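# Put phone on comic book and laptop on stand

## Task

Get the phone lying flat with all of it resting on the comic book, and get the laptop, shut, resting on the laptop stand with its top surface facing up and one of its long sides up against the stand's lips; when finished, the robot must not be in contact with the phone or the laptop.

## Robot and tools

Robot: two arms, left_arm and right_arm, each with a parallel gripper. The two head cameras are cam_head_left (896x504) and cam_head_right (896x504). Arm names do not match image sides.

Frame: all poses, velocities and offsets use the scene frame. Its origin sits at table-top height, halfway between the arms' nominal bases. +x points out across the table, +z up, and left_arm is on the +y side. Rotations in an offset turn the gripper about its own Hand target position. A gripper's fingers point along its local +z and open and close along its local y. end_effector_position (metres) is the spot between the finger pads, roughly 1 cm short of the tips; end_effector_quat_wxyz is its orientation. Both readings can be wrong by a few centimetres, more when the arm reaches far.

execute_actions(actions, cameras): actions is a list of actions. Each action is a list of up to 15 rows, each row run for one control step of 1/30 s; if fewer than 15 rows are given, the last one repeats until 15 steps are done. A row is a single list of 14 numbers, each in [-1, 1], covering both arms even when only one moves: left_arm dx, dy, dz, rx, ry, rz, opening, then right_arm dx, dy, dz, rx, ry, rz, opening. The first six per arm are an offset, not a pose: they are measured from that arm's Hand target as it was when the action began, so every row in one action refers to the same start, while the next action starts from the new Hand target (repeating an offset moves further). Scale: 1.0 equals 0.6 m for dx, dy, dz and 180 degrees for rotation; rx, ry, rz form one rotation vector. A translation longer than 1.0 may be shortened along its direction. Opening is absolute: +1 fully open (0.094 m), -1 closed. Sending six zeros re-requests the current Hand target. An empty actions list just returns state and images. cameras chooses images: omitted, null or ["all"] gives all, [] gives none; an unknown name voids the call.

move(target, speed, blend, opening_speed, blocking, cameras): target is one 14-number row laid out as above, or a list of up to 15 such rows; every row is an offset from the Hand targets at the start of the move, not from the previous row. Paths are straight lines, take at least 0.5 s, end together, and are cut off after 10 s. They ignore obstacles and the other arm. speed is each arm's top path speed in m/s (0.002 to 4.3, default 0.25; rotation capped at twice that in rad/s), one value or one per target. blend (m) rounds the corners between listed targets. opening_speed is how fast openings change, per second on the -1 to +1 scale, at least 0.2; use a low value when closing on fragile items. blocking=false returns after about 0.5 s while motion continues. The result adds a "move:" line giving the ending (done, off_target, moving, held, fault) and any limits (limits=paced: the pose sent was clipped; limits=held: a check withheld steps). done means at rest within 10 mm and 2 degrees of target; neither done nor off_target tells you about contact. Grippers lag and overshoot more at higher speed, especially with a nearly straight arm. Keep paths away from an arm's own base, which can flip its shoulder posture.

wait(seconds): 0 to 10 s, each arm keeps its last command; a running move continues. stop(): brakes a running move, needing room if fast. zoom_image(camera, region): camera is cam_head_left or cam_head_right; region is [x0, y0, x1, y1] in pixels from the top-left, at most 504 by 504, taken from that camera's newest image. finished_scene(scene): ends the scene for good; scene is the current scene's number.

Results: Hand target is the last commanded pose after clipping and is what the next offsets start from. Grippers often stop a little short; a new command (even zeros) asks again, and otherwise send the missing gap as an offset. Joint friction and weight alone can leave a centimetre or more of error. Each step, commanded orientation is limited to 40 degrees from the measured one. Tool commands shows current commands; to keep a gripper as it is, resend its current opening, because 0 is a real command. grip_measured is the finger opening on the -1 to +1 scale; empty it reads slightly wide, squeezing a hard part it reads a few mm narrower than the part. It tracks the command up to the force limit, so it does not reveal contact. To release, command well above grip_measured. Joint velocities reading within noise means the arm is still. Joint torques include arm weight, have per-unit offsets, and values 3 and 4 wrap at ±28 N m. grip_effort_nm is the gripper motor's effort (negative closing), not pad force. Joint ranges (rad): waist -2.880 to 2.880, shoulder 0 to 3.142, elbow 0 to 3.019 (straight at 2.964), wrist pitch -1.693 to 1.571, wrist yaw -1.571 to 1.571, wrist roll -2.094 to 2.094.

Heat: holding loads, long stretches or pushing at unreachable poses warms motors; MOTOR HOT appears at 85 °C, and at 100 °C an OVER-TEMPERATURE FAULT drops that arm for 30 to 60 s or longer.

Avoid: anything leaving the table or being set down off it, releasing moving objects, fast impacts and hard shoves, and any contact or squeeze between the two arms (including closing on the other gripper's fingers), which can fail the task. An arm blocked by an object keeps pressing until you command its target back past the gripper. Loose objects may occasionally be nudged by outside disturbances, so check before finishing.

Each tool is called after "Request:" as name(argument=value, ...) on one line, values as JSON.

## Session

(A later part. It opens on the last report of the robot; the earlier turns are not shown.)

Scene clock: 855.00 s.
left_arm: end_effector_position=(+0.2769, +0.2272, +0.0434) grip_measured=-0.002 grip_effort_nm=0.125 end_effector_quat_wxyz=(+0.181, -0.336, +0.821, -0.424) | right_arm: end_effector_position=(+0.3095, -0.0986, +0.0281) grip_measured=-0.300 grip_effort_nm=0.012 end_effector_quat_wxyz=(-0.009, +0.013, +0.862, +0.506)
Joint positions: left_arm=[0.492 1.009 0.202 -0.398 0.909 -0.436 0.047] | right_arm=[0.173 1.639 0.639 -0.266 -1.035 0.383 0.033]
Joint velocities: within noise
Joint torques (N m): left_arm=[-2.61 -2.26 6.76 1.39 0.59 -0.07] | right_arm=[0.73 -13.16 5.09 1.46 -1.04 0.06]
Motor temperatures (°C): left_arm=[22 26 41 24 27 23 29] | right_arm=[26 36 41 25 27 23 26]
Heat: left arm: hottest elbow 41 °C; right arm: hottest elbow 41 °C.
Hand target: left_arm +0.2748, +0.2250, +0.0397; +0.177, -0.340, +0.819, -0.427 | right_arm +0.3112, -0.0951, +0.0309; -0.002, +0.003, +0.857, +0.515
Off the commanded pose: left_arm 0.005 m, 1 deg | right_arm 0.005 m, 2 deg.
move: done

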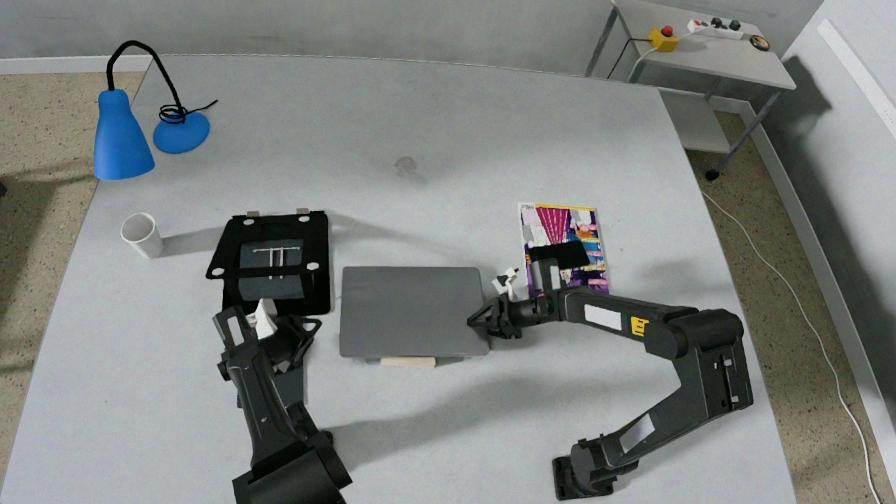

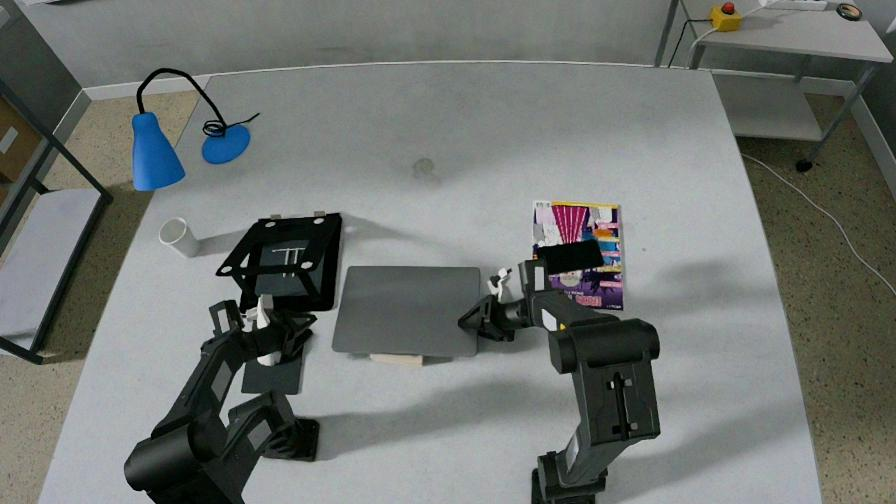

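Request:
move(target=[[0.03,-0.03,-0.015,0,0,0,0,0,0,0.0,0,0,0,-0.3],[0.067,-0.1,-0.015,0,0,0,0,0,0,0.0,0,0,0,-0.3]], speed=0.08)

Request:
zoom_image(camera="cam_head_left", region=[260, 250, 420, 390])

Request:
zoom_image(camera="cam_head_right", region=[260, 250, 420, 390])

Scene clock: 866.40 s.
left_arm: end_effector_position=(+0.3179, +0.1691, +0.0340) grip_measured=-0.002 grip_effort_nm=0.125 end_effector_quat_wxyz=(+0.181, -0.341, +0.818, -0.426) | right_arm: end_effector_position=(+0.3095, -0.0986, +0.0281) grip_measured=-0.300 grip_effort_nm=0.022 end_effector_quat_wxyz=(-0.009, +0.013, +0.862, +0.506)
Joint positions: left_arm=[0.107 1.13 0.164 0.118 0.704 -0.93 0.047] | right_arm=[0.173 1.639 0.639 -0.266 -1.035 0.383 0.033]
Joint velocities: within noise
Joint torques (N m): left_arm=[-2.49 -4.19 5.96 1.85 0.19 -0.02] | right_arm=[0.85 -13.1 5.09 1.46 -1.04 0.07]
Motor temperatures (°C): left_arm=[22 26 41 24 27 23 29] | right_arm=[26 36 40 25 27 23 26]
Heat: left arm: hottest elbow 41 °C; right arm: hottest elbow 40 °C.
Hand target: left_arm +0.3149, +0.1649, +0.0305; +0.177, -0.340, +0.819, -0.427 | right_arm +0.3112, -0.0951, +0.0309; -0.002, +0.003, +0.857, +0.515
Off the commanded pose: left_arm 0.006 m, 1 deg | right_arm 0.005 m, 2 deg.
move: done

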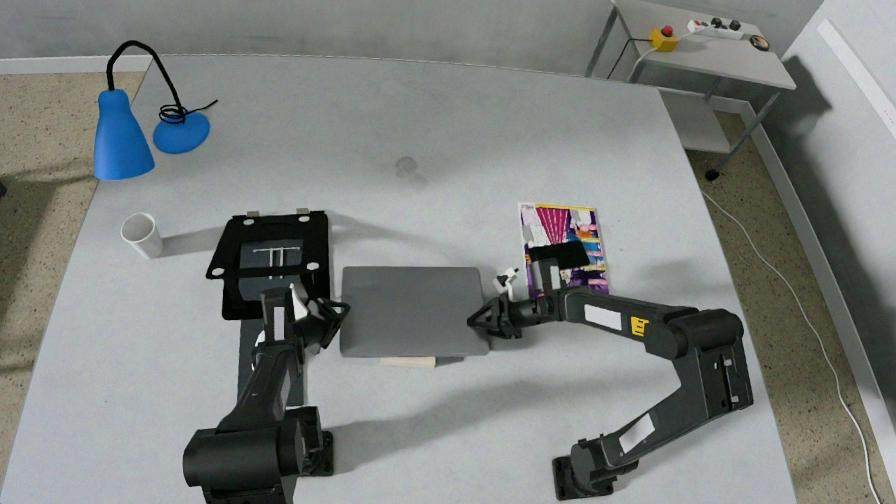

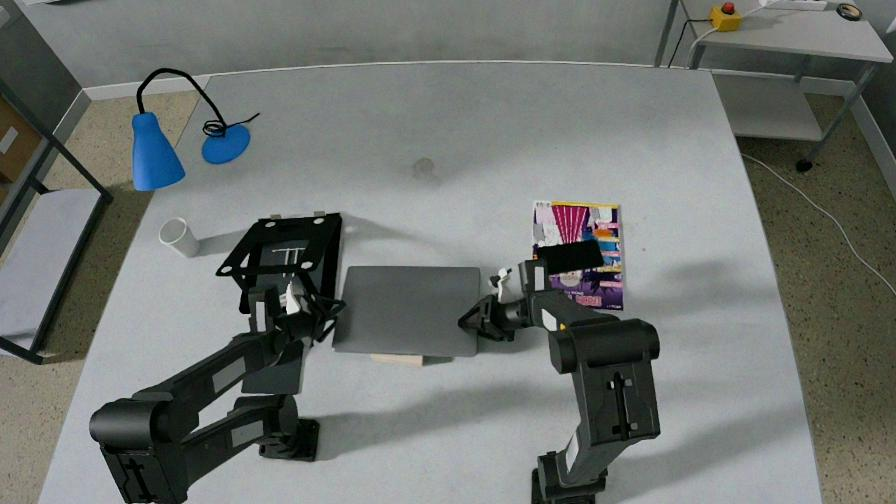

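Scaled by 3.150.

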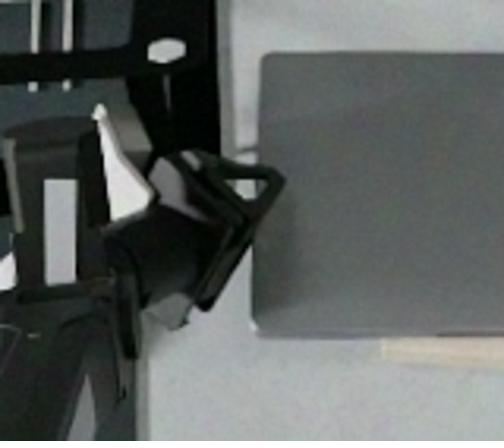

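Scaled by 3.150.

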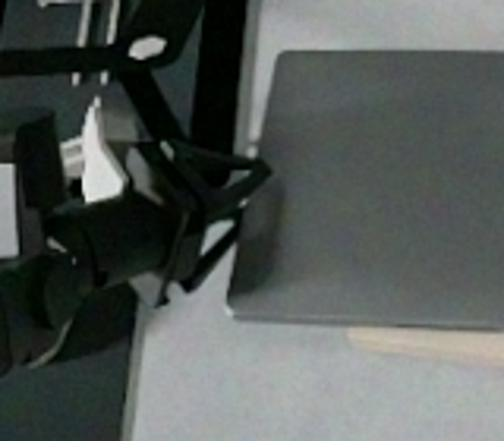

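Request:
move(target=[[0.012,-0.025,0.0,0,0,0,0,0,0,0.0,0,0,0,-0.3],[0.012,-0.025,0.0,0,0,0,-0.95,0,0,0.0,0,0,0,-0.95],[0.012,-0.025,0.0,0,0,0,-0.95,0,0,0.0,0,0,0,-0.95]], speed=0.08, opening_speed=0.35)

Request:
zoom_image(camera="cam_head_left", region=[260, 230, 540, 390])

Scene clock: 873.60 s.
left_arm: end_effector_position=(+0.3219, +0.1616, +0.0267) grip_measured=-0.415 grip_effort_nm=-1.009 end_effector_quat_wxyz=(+0.190, -0.341, +0.823, -0.413) | right_arm: end_effector_position=(+0.3126, -0.1015, +0.0308) grip_measured=-0.406 grip_effort_nm=-1.038 end_effector_quat_wxyz=(-0.008, +0.022, +0.858, +0.513)
Joint positions: left_arm=[0.045 1.171 0.157 0.198 0.634 -0.972 0.027] | right_arm=[0.16 1.639 0.639 -0.257 -1.051 0.399 0.028]
Joint velocities: within noise
Joint torques (N m): left_arm=[-4.07 -5.13 6.91 1.68 0.74 -0.33] | right_arm=[1.79 -13.22 5.08 1.21 -0.51 -0.07]
Motor temperatures (°C): left_arm=[22 26 41 24 27 23 29] | right_arm=[26 37 40 25 27 23 26]
Heat: left arm: hottest elbow 41 °C; right arm: hottest elbow 40 °C.
Hand target: left_arm +0.3222, +0.1499, +0.0307; +0.177, -0.340, +0.819, -0.427 | right_arm +0.3113, -0.0951, +0.0309; -0.001, +0.003, +0.857, +0.515
Off the commanded pose: left_arm 0.012 m, 2 deg | right_arm 0.007 m, 2 deg.
move: off_target (left_arm); target 2's new opening was sent with left_arm's hand 0.012 m and 2 deg from that target

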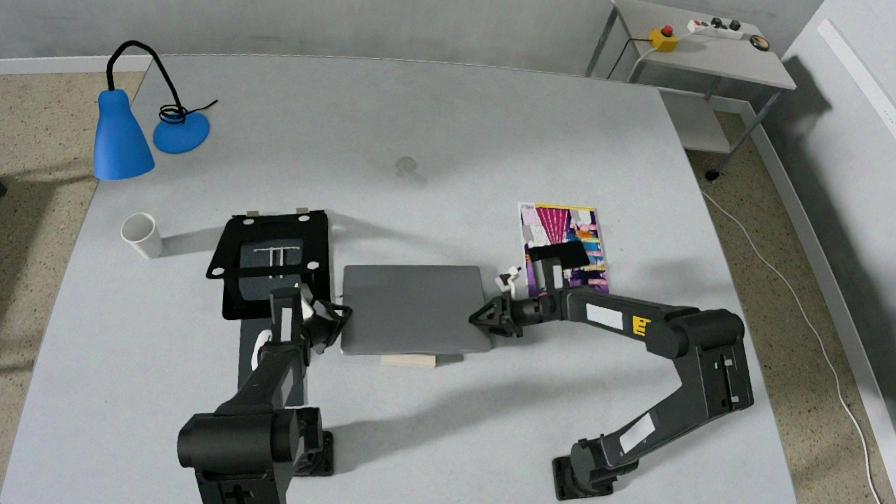

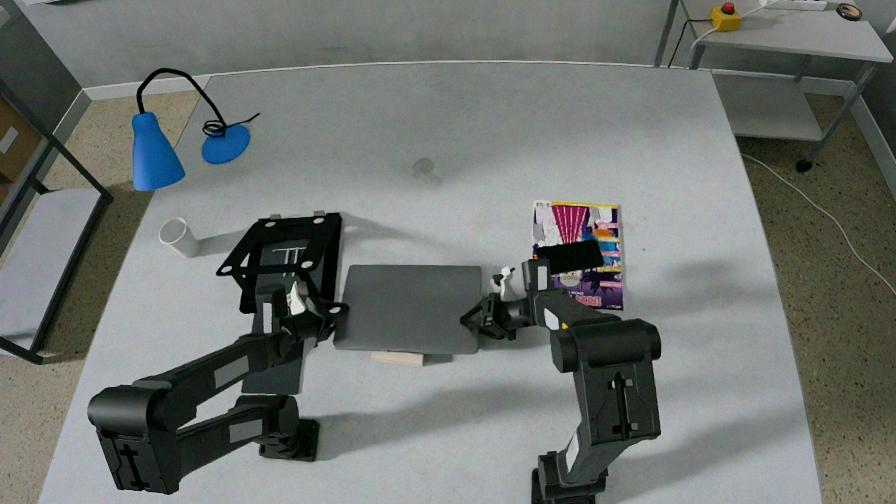

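Scaled by 1.800.

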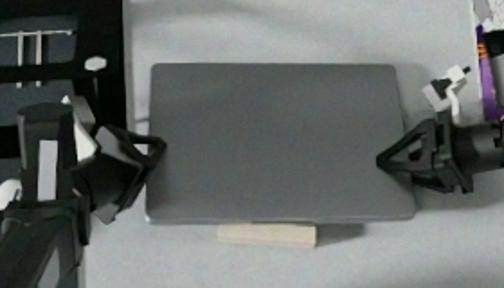

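Request:
move(target=[[0.0,0.0,0.06,0,0,0,-0.95,0,0,0.06,0,0,0,-0.95],[0.0,-0.02,0.22,0,0,0,-0.95,0,-0.02,0.22,0,0,0,-0.95]], speed=0.07)

Request:
zoom_image(camera="cam_head_right", region=[260, 230, 540, 390])

Scene clock: 880.37 s.
left_arm: end_effector_position=(+0.2745, +0.1463, +0.0854) grip_measured=-0.557 grip_effort_nm=-1.009 end_effector_quat_wxyz=(+0.114, -0.385, +0.829, -0.390) | right_arm: end_effector_position=(+0.2820, -0.1175, +0.1181) grip_measured=-0.426 grip_effort_nm=-1.038 end_effector_quat_wxyz=(-0.078, +0.102, +0.858, +0.497)
Joint positions: left_arm=[-0.028 0.679 0.245 -0.507 0.593 -1.066 0.021] | right_arm=[0.13 1.36 0.684 -0.726 -1.046 0.47 0.027]
Joint velocities: within noise
Joint torques (N m): left_arm=[-3.31 -4.01 22.79 1.7 0.78 0.03] | right_arm=[1.55 -14.86 12.68 0.5 -0.89 -1.06]
Motor temperatures (°C): left_arm=[22 26 41 24 27 24 29] | right_arm=[26 37 40 25 26 24 26]
Heat: left arm: hottest elbow 41 °C; right arm: hottest elbow 40 °C.
Hand target: left_arm +0.3222, +0.1379, +0.1627; +0.177, -0.340, +0.819, -0.427 | right_arm +0.3112, -0.1071, +0.1628; -0.002, +0.003, +0.857, +0.515
Off the commanded pose: left_arm 0.091 m, 10 deg | right_arm 0.054 m, 15 deg.
move: off_target (left_arm, right_arm)

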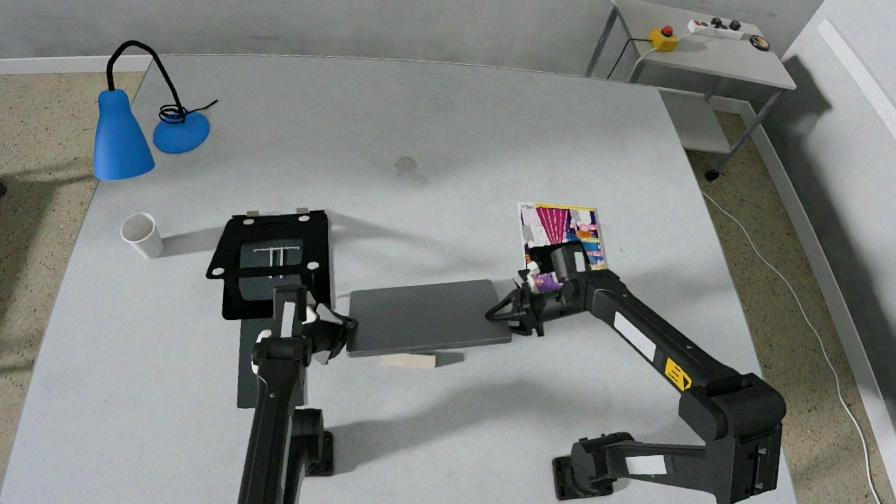

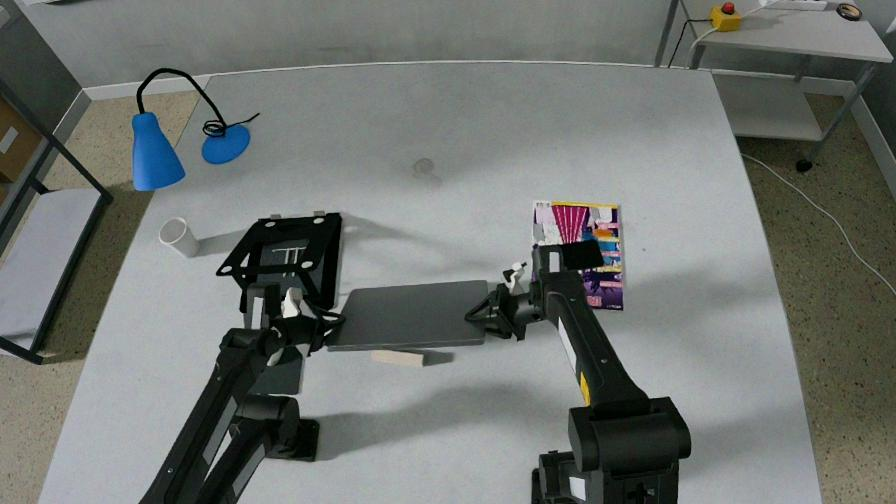

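Scaled by 1.800.

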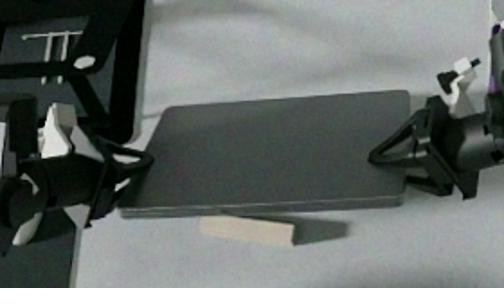

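Request:
move(target=[[0.0,0.0,0.2,0,0,0,-0.95,0,0.0,0.12,0,0,0,-0.95]], speed=0.07)

Request:
zoom_image(camera="cam_head_right", region=[260, 210, 540, 390])

Scene clock: 886.93 s.
left_arm: end_effector_position=(+0.2843, +0.1485, +0.1836) grip_measured=-0.562 grip_effort_nm=-1.009 end_effector_quat_wxyz=(+0.105, -0.393, +0.832, -0.377) | right_arm: end_effector_position=(+0.2924, -0.1165, +0.1972) grip_measured=-0.428 grip_effort_nm=-1.038 end_effector_quat_wxyz=(-0.076, +0.105, +0.849, +0.512)
Joint positions: left_arm=[-0.029 0.614 0.509 -0.87 0.577 -1.063 0.021] | right_arm=[0.121 1.251 0.814 -0.941 -1.079 0.488 0.027]
Joint velocities: within noise
Joint torques (N m): left_arm=[-1.96 -3.72 26.39 1.83 1.53 0.04] | right_arm=[2.08 -13.16 13.59 0.59 0.13 -1.15]
Motor temperatures (°C): left_arm=[22 26 43 24 27 23 29] | right_arm=[26 37 41 25 26 24 27]
Heat: left arm: hottest elbow 43 °C; right arm: hottest elbow 41 °C.
Hand target: left_arm +0.3222, +0.1379, +0.2827; +0.177, -0.340, +0.819, -0.427 | right_arm +0.3111, -0.1071, +0.2348; -0.002, +0.003, +0.857, +0.515
Off the commanded pose: left_arm 0.107 m, 12 deg | right_arm 0.043 m, 15 deg.
move: off_target (left_arm, right_arm)

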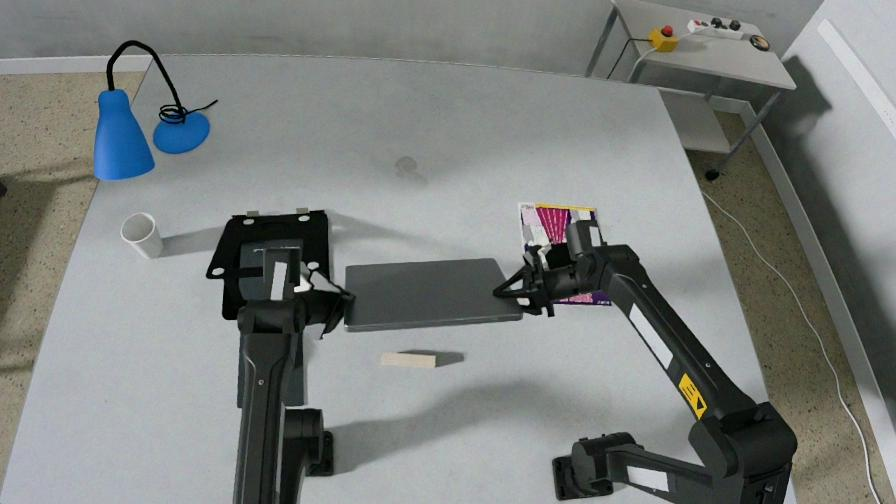

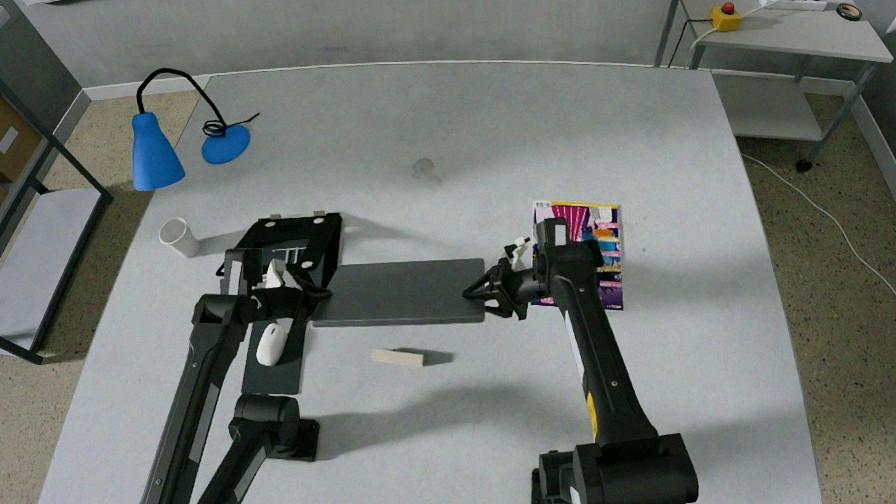

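Scaled by 1.800.

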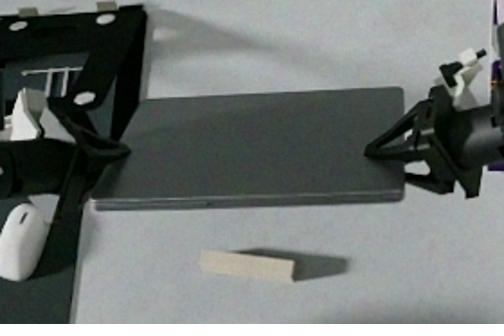

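Request:
move(target=[[0.03,0.0,0.12,0,0,0,-0.95,0.03,0.0,0.1,0,0,0,-0.95]], speed=0.08, cameras=[])

Scene clock: 895.83 s.
left_arm: end_effector_position=(+0.3090, +0.1489, +0.2560) grip_measured=-0.569 grip_effort_nm=-1.009 end_effector_quat_wxyz=(+0.108, -0.387, +0.834, -0.378) | right_arm: end_effector_position=(+0.3132, -0.1159, +0.2647) grip_measured=-0.423 grip_effort_nm=-1.043 end_effector_quat_wxyz=(-0.068, +0.105, +0.846, +0.518)
Joint positions: left_arm=[-0.026 0.692 0.722 -1.002 0.579 -1.05 0.02] | right_arm=[0.113 1.232 0.98 -1.106 -1.089 0.493 0.027]
Joint velocities: within noise
Joint torques (N m): left_arm=[-2.02 -3.6 26.66 1.8 1.58 -0.03] | right_arm=[2.08 -11.4 14.35 0.59 0.38 -1.26]
Motor temperatures (°C): left_arm=[22 25 47 24 29 23 30] | right_arm=[26 36 43 25 26 25 27]
Heat: left arm: hottest elbow 47 °C; right arm: hottest elbow 43 °C.
Hand target: left_arm +0.3402, +0.1379, +0.3546; +0.177, -0.340, +0.819, -0.427 | right_arm +0.3291, -0.1071, +0.2950; -0.002, +0.003, +0.857, +0.515
Off the commanded pose: left_arm 0.104 m, 11 deg | right_arm 0.035 m, 14 deg.
move: off_target (left_arm, right_arm)
No camera images: "cameras" was empty.

Request:
move(target=[[0.06,0.25,0.0,0,0,0,-0.95,0.06,0.25,0.0,0,0,0,-0.95]], speed=0.1)

Scene clock: 899.70 s.
left_arm: end_effector_position=(+0.3494, +0.2815, +0.2712) grip_measured=-0.579 grip_effort_nm=-0.999 end_effector_quat_wxyz=(+0.104, -0.385, +0.818, -0.415) | right_arm: end_effector_position=(+0.3547, +0.0175, +0.2792) grip_measured=-0.413 grip_effort_nm=-1.038 end_effector_quat_wxyz=(-0.052, +0.082, +0.850, +0.517)
Joint positions: left_arm=[0.517 1.02 0.926 -1.309 0.873 -0.412 0.02] | right_arm=[0.422 1.354 1.093 -0.64 -0.944 0.971 0.028]
Joint velocities: within noise
Joint torques (N m): left_arm=[-1.85 -9.29 24.7 0.01 2.17 0.1] | right_arm=[3.6 -11.81 13.93 1.61 0.91 -0.96]
Motor temperatures (°C): left_arm=[22 25 49 24 30 23 30] | right_arm=[26 36 44 25 26 25 27]
Heat: left arm: hottest elbow 49 °C; right arm: hottest elbow 44 °C.
Hand target: left_arm +0.3761, +0.2880, +0.3546; +0.177, -0.340, +0.819, -0.427 | right_arm +0.3653, +0.0429, +0.2949; -0.001, +0.003, +0.857, +0.515
Off the commanded pose: left_arm 0.088 m, 10 deg | right_arm 0.032 m, 11 deg.
move: off_target (left_arm, right_arm)

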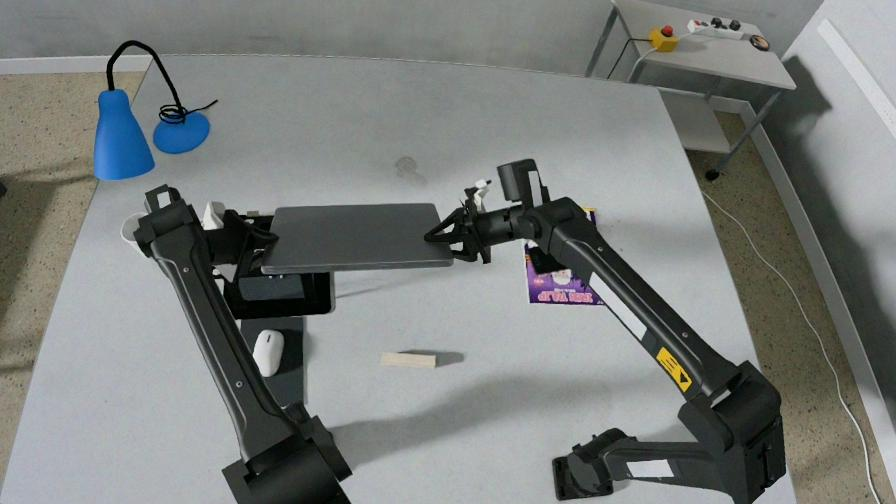

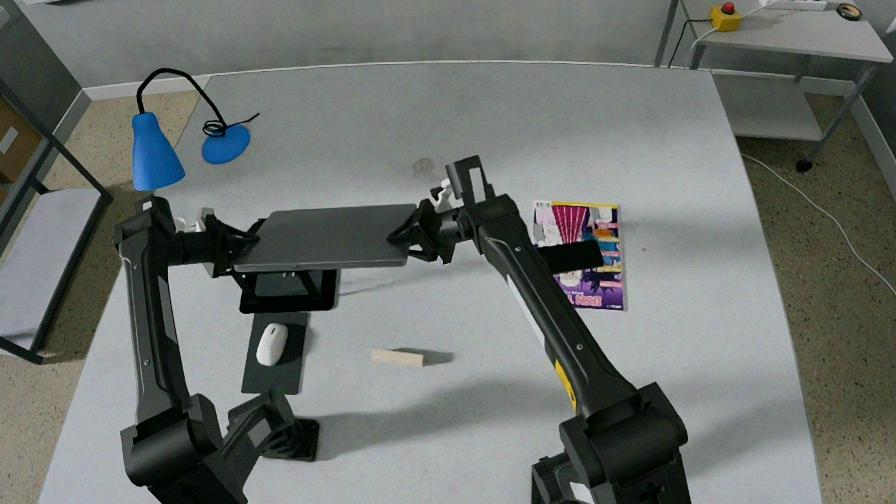

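Request:
move(target=[[0.04,0.2,0.0,0,0,0,-0.95,0.04,0.2,0.0,0,0,0,-0.95],[0.11,0.36,0.0,0,0,0,-0.95,0.11,0.35,0.0,0,0,0,-0.95]], speed=0.1)

Request:
zoom_image(camera="cam_head_left", region=[130, 120, 430, 350])

Request:
zoom_image(camera="cam_head_right", region=[130, 120, 430, 350])

Scene clock: 908.30 s.
left_arm: end_effector_position=(+0.4263, +0.4914, +0.2754) grip_measured=-0.584 grip_effort_nm=-1.009 end_effector_quat_wxyz=(+0.117, -0.376, +0.807, -0.440) | right_arm: end_effector_position=(+0.4294, +0.2301, +0.2903) grip_measured=-0.413 grip_effort_nm=-1.038 end_effector_quat_wxyz=(-0.035, +0.061, +0.851, +0.521)
Joint positions: left_arm=[0.832 1.62 1.469 -1.644 0.927 0.102 0.02] | right_arm=[0.697 1.776 1.585 -0.475 -0.743 1.22 0.028]
Joint velocities: within noise
Joint torques (N m): left_arm=[-1.96 -21.01 21.93 -1.46 1.67 0.06] | right_arm=[2.32 -19.37 14.32 0.62 0.6 -0.96]
Motor temperatures (°C): left_arm=[22 26 54 24 32 23 30] | right_arm=[26 36 47 25 26 26 27]
Heat: left arm: hottest elbow 54 °C; right arm: hottest elbow 47 °C.
Hand target: left_arm +0.4422, +0.5039, +0.3546; +0.177, -0.340, +0.819, -0.427 | right_arm +0.4313, +0.2529, +0.2950; -0.001, +0.003, +0.857, +0.515
Off the commanded pose: left_arm 0.082 m, 8 deg | right_arm 0.023 m, 8 deg.
joint sent to its limit (left arm) — joint 4 (wrist pitch), lower limit. The joint targets are off in position, not in orientation.
move: off_target (left_arm, right_arm)

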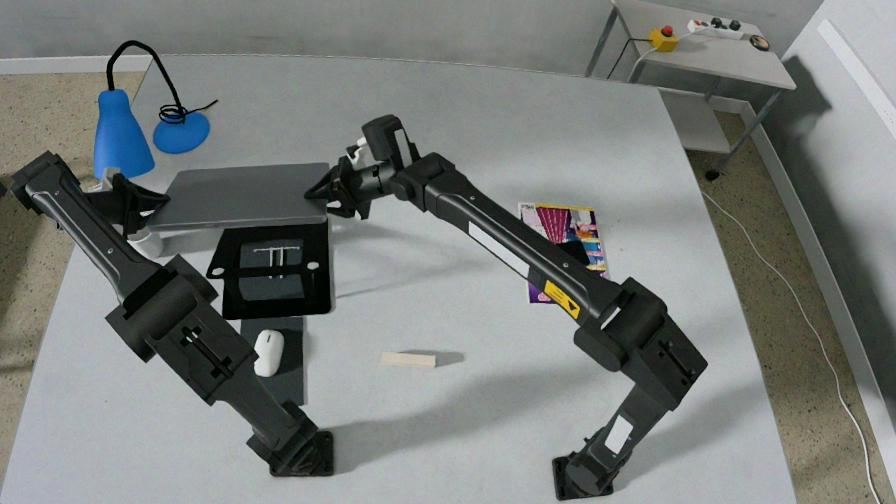

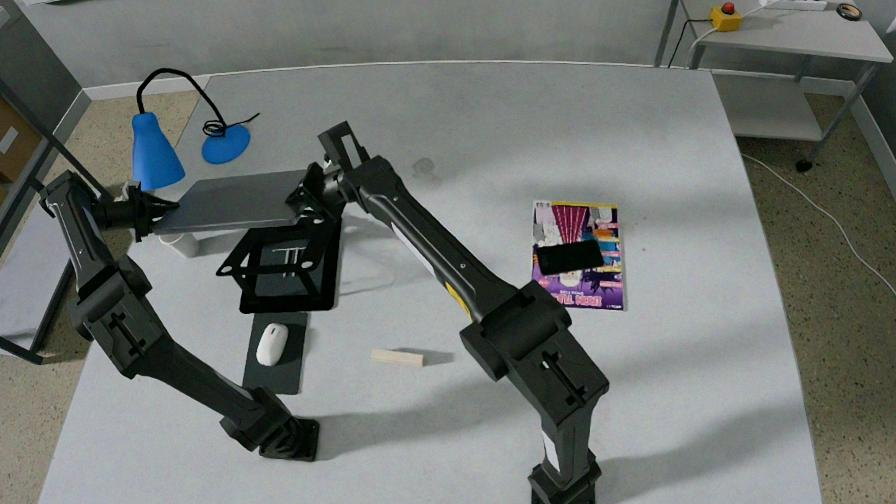

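Scaled by 1.680.

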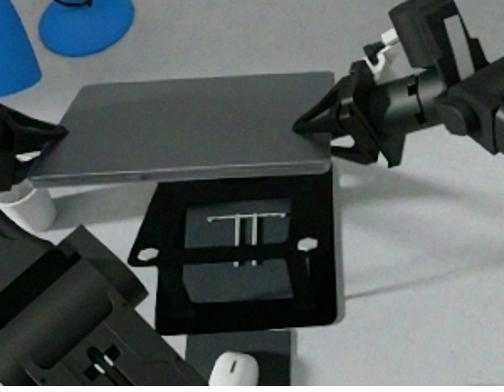

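Scaled by 1.680.

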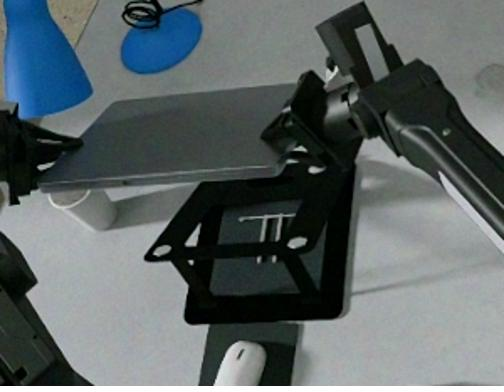

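Request:
move(target=[[0.0,0.045,-0.13,0,0,0,-0.95,0.0,0.045,-0.13,0,0,0,-0.95]], speed=0.07)

Request:
zoom_image(camera="cam_head_left", region=[130, 150, 430, 350])

Request:
zoom_image(camera="cam_head_right", region=[130, 150, 430, 350])

Scene clock: 913.57 s.
left_arm: end_effector_position=(+0.4340, +0.5250, +0.2221) grip_measured=-0.589 grip_effort_nm=-1.009 end_effector_quat_wxyz=(+0.124, -0.368, +0.809, -0.442) | right_arm: end_effector_position=(+0.4389, +0.2643, +0.2375) grip_measured=-0.413 grip_effort_nm=-1.038 end_effector_quat_wxyz=(-0.028, +0.054, +0.849, +0.525)
Joint positions: left_arm=[0.866 1.734 1.469 -1.571 0.928 0.175 0.019] | right_arm=[0.729 1.882 1.585 -0.337 -0.718 1.237 0.028]
Joint velocities: within noise
Joint torques (N m): left_arm=[-1.61 -23.24 15.09 -0.61 1.37 0.22] | right_arm=[2.26 -21.25 9.65 1.68 0.56 -0.94]
Motor temperatures (°C): left_arm=[22 26 54 24 32 23 30] | right_arm=[26 37 48 25 26 26 27]
Heat: left arm: hottest elbow 54 °C; right arm: hottest elbow 48 °C.
Hand target: left_arm +0.4422, +0.5309, +0.2767; +0.177, -0.340, +0.819, -0.427 | right_arm +0.4311, +0.2800, +0.2170; -0.001, +0.003, +0.857, +0.515
Off the commanded pose: left_arm 0.055 m, 7 deg | right_arm 0.027 m, 7 deg.
move: off_target (left_arm, right_arm)

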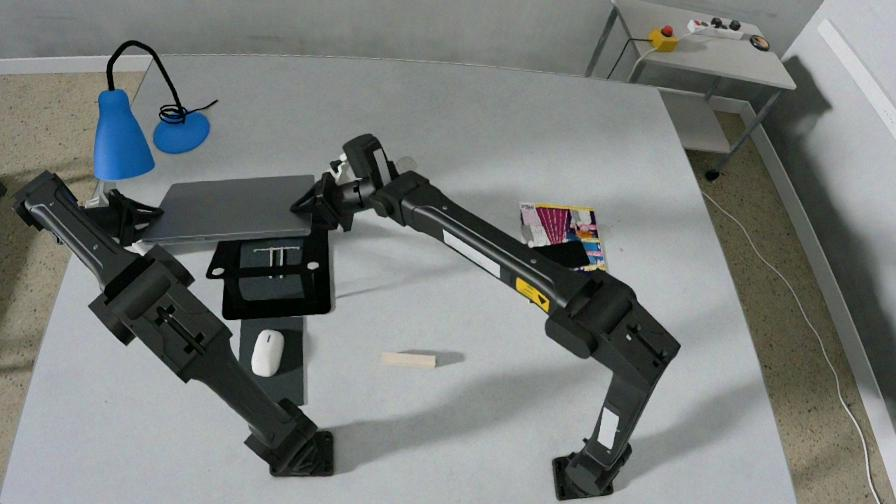

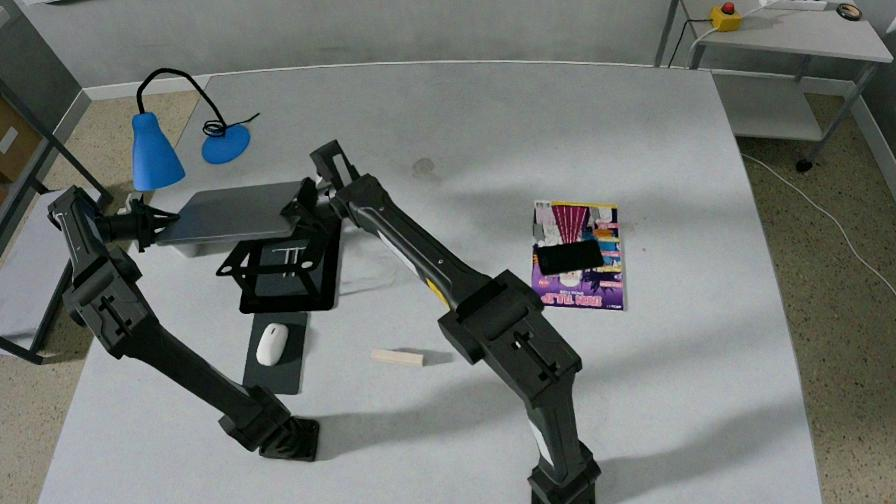

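Scaled by 1.680.

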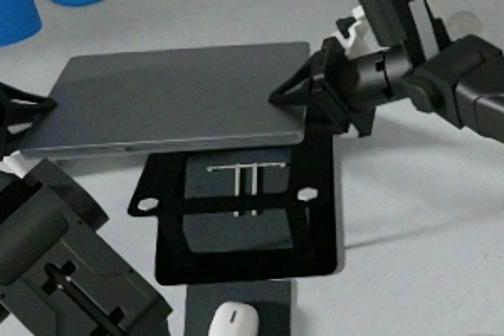

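Scaled by 1.680.

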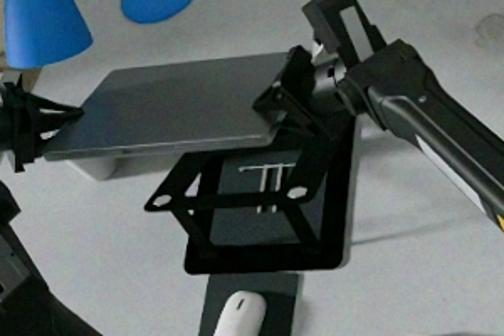

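Request:
move(target=[[0.0,-0.0,-0.1,0,0,0,-0.95,0.015,-0.01,-0.1,0,0,0,-0.95]], speed=0.06)

Request:
zoom_image(camera="cam_head_left", region=[130, 150, 430, 350])

Request:
zoom_image(camera="cam_head_right", region=[130, 150, 430, 350])

Scene clock: 921.23 s.
left_arm: end_effector_position=(+0.4386, +0.5311, +0.1756) grip_measured=-0.589 grip_effort_nm=-1.004 end_effector_quat_wxyz=(+0.141, -0.359, +0.814, -0.435) | right_arm: end_effector_position=(+0.4415, +0.2702, +0.1859) grip_measured=-0.412 grip_effort_nm=-1.038 end_effector_quat_wxyz=(-0.031, +0.051, +0.847, +0.529)
Joint positions: left_arm=[0.867 1.774 1.398 -1.424 0.93 0.179 0.019] | right_arm=[0.731 1.946 1.534 -0.215 -0.727 1.24 0.028]
Joint velocities: within noise
Joint torques (N m): left_arm=[-2.2 -22.59 11.06 -0.46 1.37 0.14] | right_arm=[0.97 -21.6 8.34 1.66 0.43 -1.07]
Motor temperatures (°C): left_arm=[22 27 53 24 32 23 30] | right_arm=[26 37 47 25 26 26 27]
Heat: left arm: hottest elbow 53 °C; right arm: hottest elbow 47 °C.
Hand target: left_arm +0.4422, +0.5308, +0.2166; +0.177, -0.340, +0.819, -0.427 | right_arm +0.4401, +0.2739, +0.1569; -0.002, +0.003, +0.857, +0.515
Off the commanded pose: left_arm 0.041 m, 5 deg | right_arm 0.029 m, 7 deg.
move: off_target (left_arm, right_arm)

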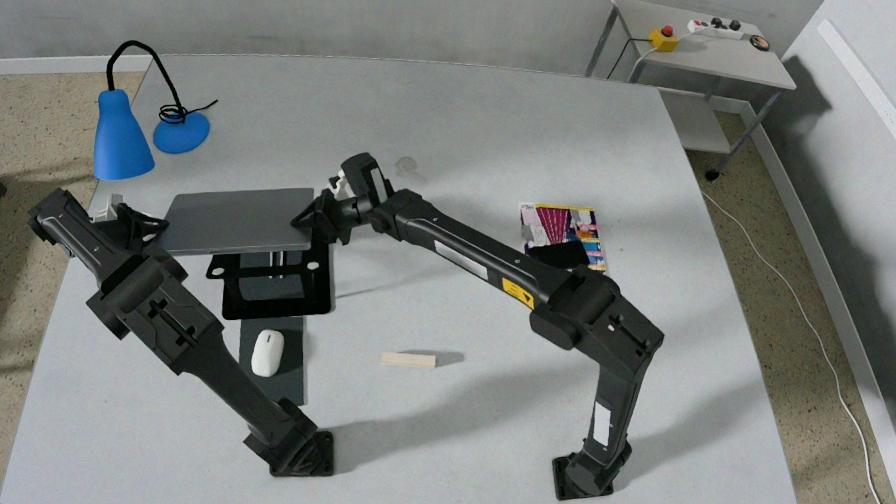

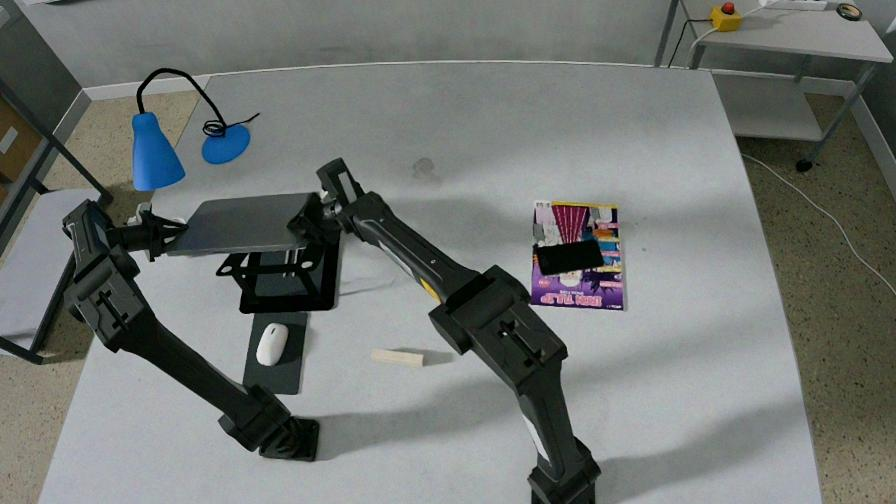

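Scaled by 1.680.

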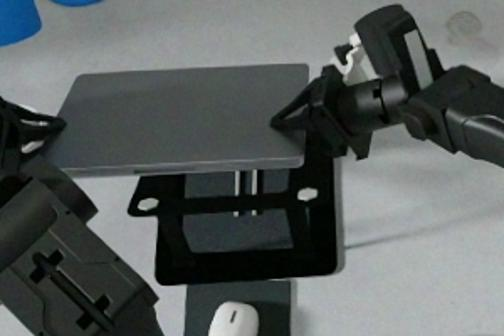

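Scaled by 1.680.

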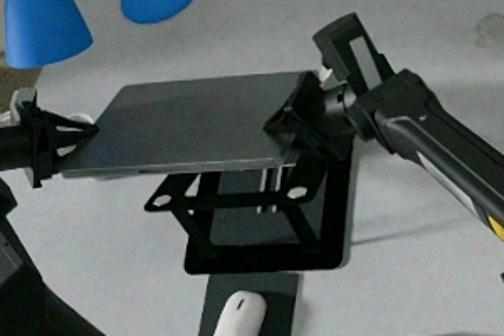

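Request:
move(target=[[0.05,-0.075,0.0,0,0,0,-0.95,0.05,-0.075,0.0,0,0,0,-0.95]], speed=0.06)

Request:
zoom_image(camera="cam_head_left", region=[130, 150, 430, 350])

Request:
zoom_image(camera="cam_head_right", region=[130, 150, 430, 350])

Scene clock: 930.37 s.
left_arm: end_effector_position=(+0.4630, +0.4921, +0.1575) grip_measured=-0.589 grip_effort_nm=-1.013 end_effector_quat_wxyz=(+0.129, -0.369, +0.809, -0.439) | right_arm: end_effector_position=(+0.4683, +0.2311, +0.1722) grip_measured=-0.412 grip_effort_nm=-1.043 end_effector_quat_wxyz=(-0.033, +0.052, +0.847, +0.528)
Joint positions: left_arm=[0.778 1.747 1.314 -1.267 0.944 0.018 0.019] | right_arm=[0.656 1.953 1.514 -0.237 -0.788 1.179 0.028]
Joint velocities: within noise
Joint torques (N m): left_arm=[-2.96 -24.7 11.17 0.25 1.23 -0.03] | right_arm=[0.32 -23.12 8.8 0.9 0.25 -1.13]
Motor temperatures (°C): left_arm=[22 27 51 24 31 23 30] | right_arm=[26 39 46 25 26 26 28]
Heat: left arm: hottest elbow 51 °C; right arm: hottest elbow 46 °C.
Hand target: left_arm +0.4722, +0.4859, +0.2166; +0.177, -0.340, +0.819, -0.427 | right_arm +0.4701, +0.2289, +0.1568; -0.002, +0.003, +0.857, +0.515
Off the commanded pose: left_arm 0.060 m, 7 deg | right_arm 0.016 m, 7 deg.
move: off_target (left_arm, right_arm)

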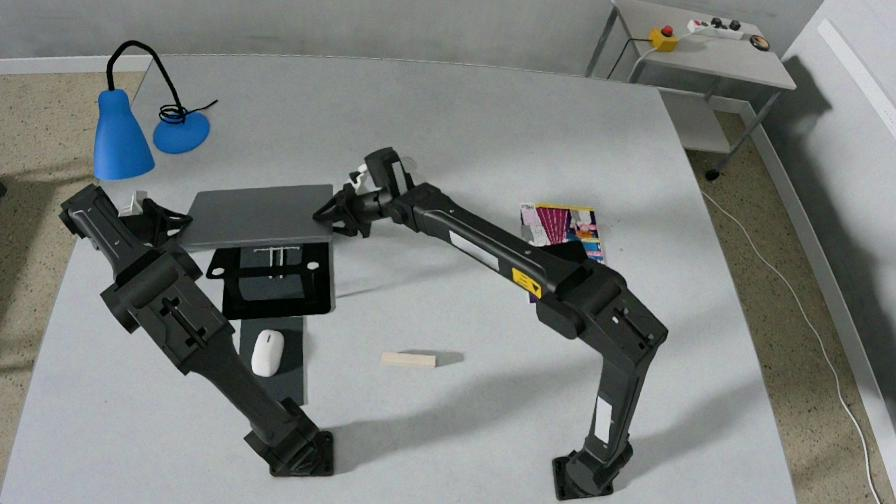

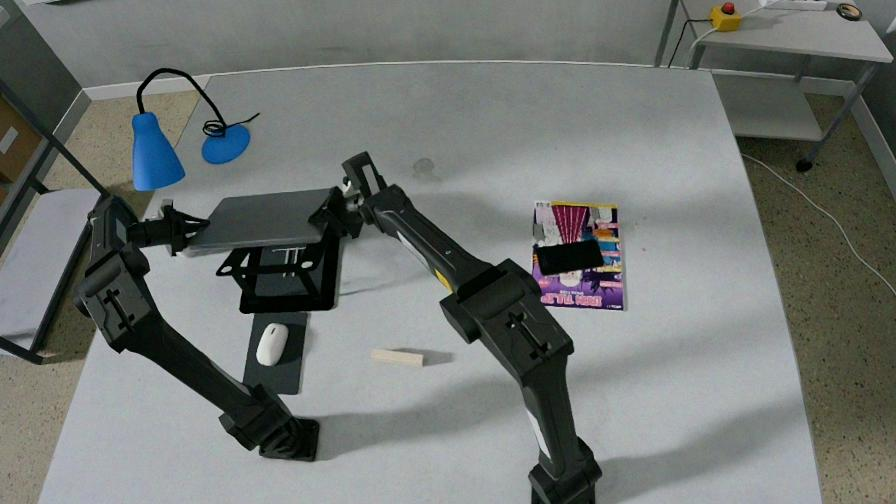

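Scaled by 1.680.

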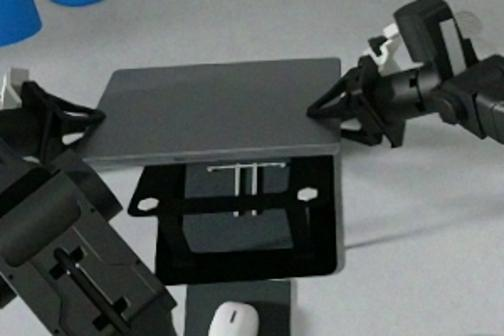

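Scaled by 1.680.

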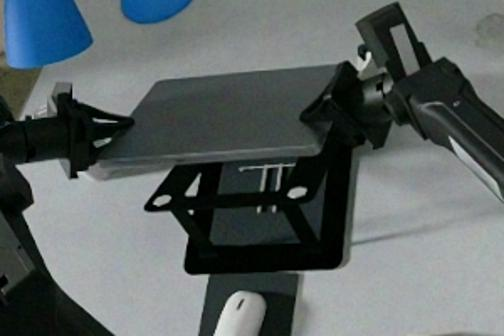

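Request:
move(target=[[-0.055,0.0,0.0,0,0,0,-0.95,-0.05,0.0,0.0,0,0,0,-0.95],[-0.055,0.0,-0.06,0,0,0,-0.95,-0.05,0.0,-0.06,0,0,0,-0.95]], speed=0.06)

Request:
zoom_image(camera="cam_head_left", region=[130, 150, 430, 350])

Request:
zoom_image(camera="cam_head_right", region=[130, 150, 430, 350])

Scene clock: 943.03 s.
left_arm: end_effector_position=(+0.4346, +0.4828, +0.1354) grip_measured=-0.590 grip_effort_nm=-1.009 end_effector_quat_wxyz=(+0.130, -0.367, +0.812, -0.436) | right_arm: end_effector_position=(+0.4458, +0.2216, +0.1460) grip_measured=-0.412 grip_effort_nm=-1.038 end_effector_quat_wxyz=(-0.031, +0.048, +0.847, +0.529)
Joint positions: left_arm=[0.807 1.717 1.208 -1.227 0.934 0.07 0.019] | right_arm=[0.666 1.931 1.399 -0.137 -0.782 1.179 0.028]
Joint velocities: within noise
Joint torques (N m): left_arm=[-1.44 -22.59 10.37 -0.38 1.41 0.28] | right_arm=[1.73 -21.19 7.86 1.77 0.81 -0.95]
Motor temperatures (°C): left_arm=[22 30 50 23 31 23 30] | right_arm=[26 39 46 25 26 27 28]
Heat: left arm: hottest elbow 50 °C; right arm: hottest elbow 46 °C.
Hand target: left_arm +0.4393, +0.4859, +0.1807; +0.177, -0.340, +0.819, -0.427 | right_arm +0.4400, +0.2290, +0.1209; -0.002, +0.003, +0.857, +0.515
Off the commanded pose: left_arm 0.046 m, 6 deg | right_arm 0.027 m, 6 deg.
move: off_target (left_arm, right_arm)

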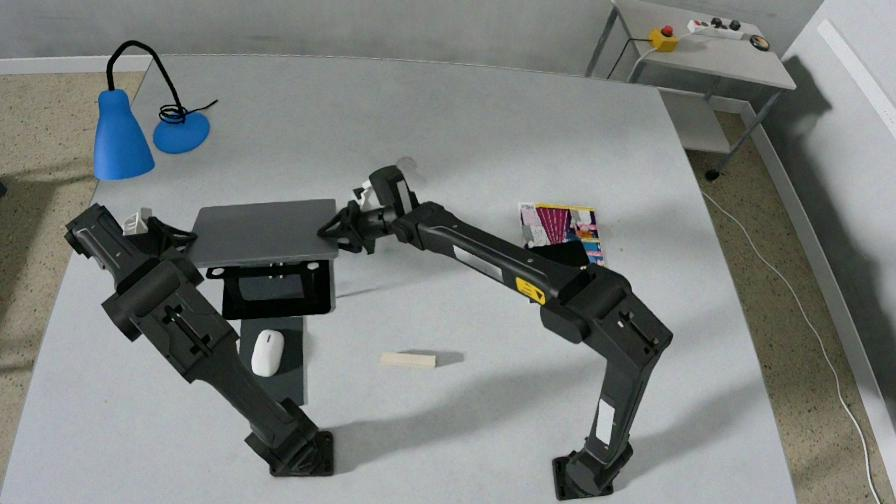

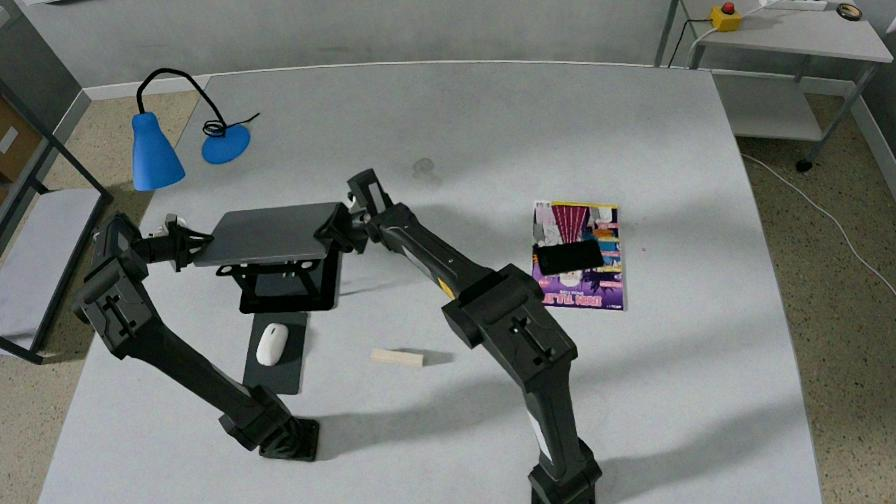

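Scaled by 1.680.

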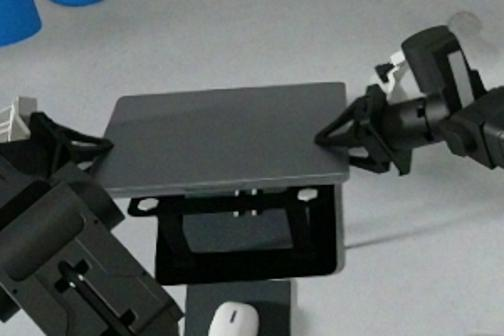

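Scaled by 1.680.

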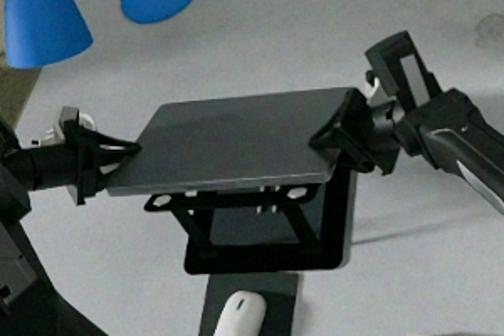

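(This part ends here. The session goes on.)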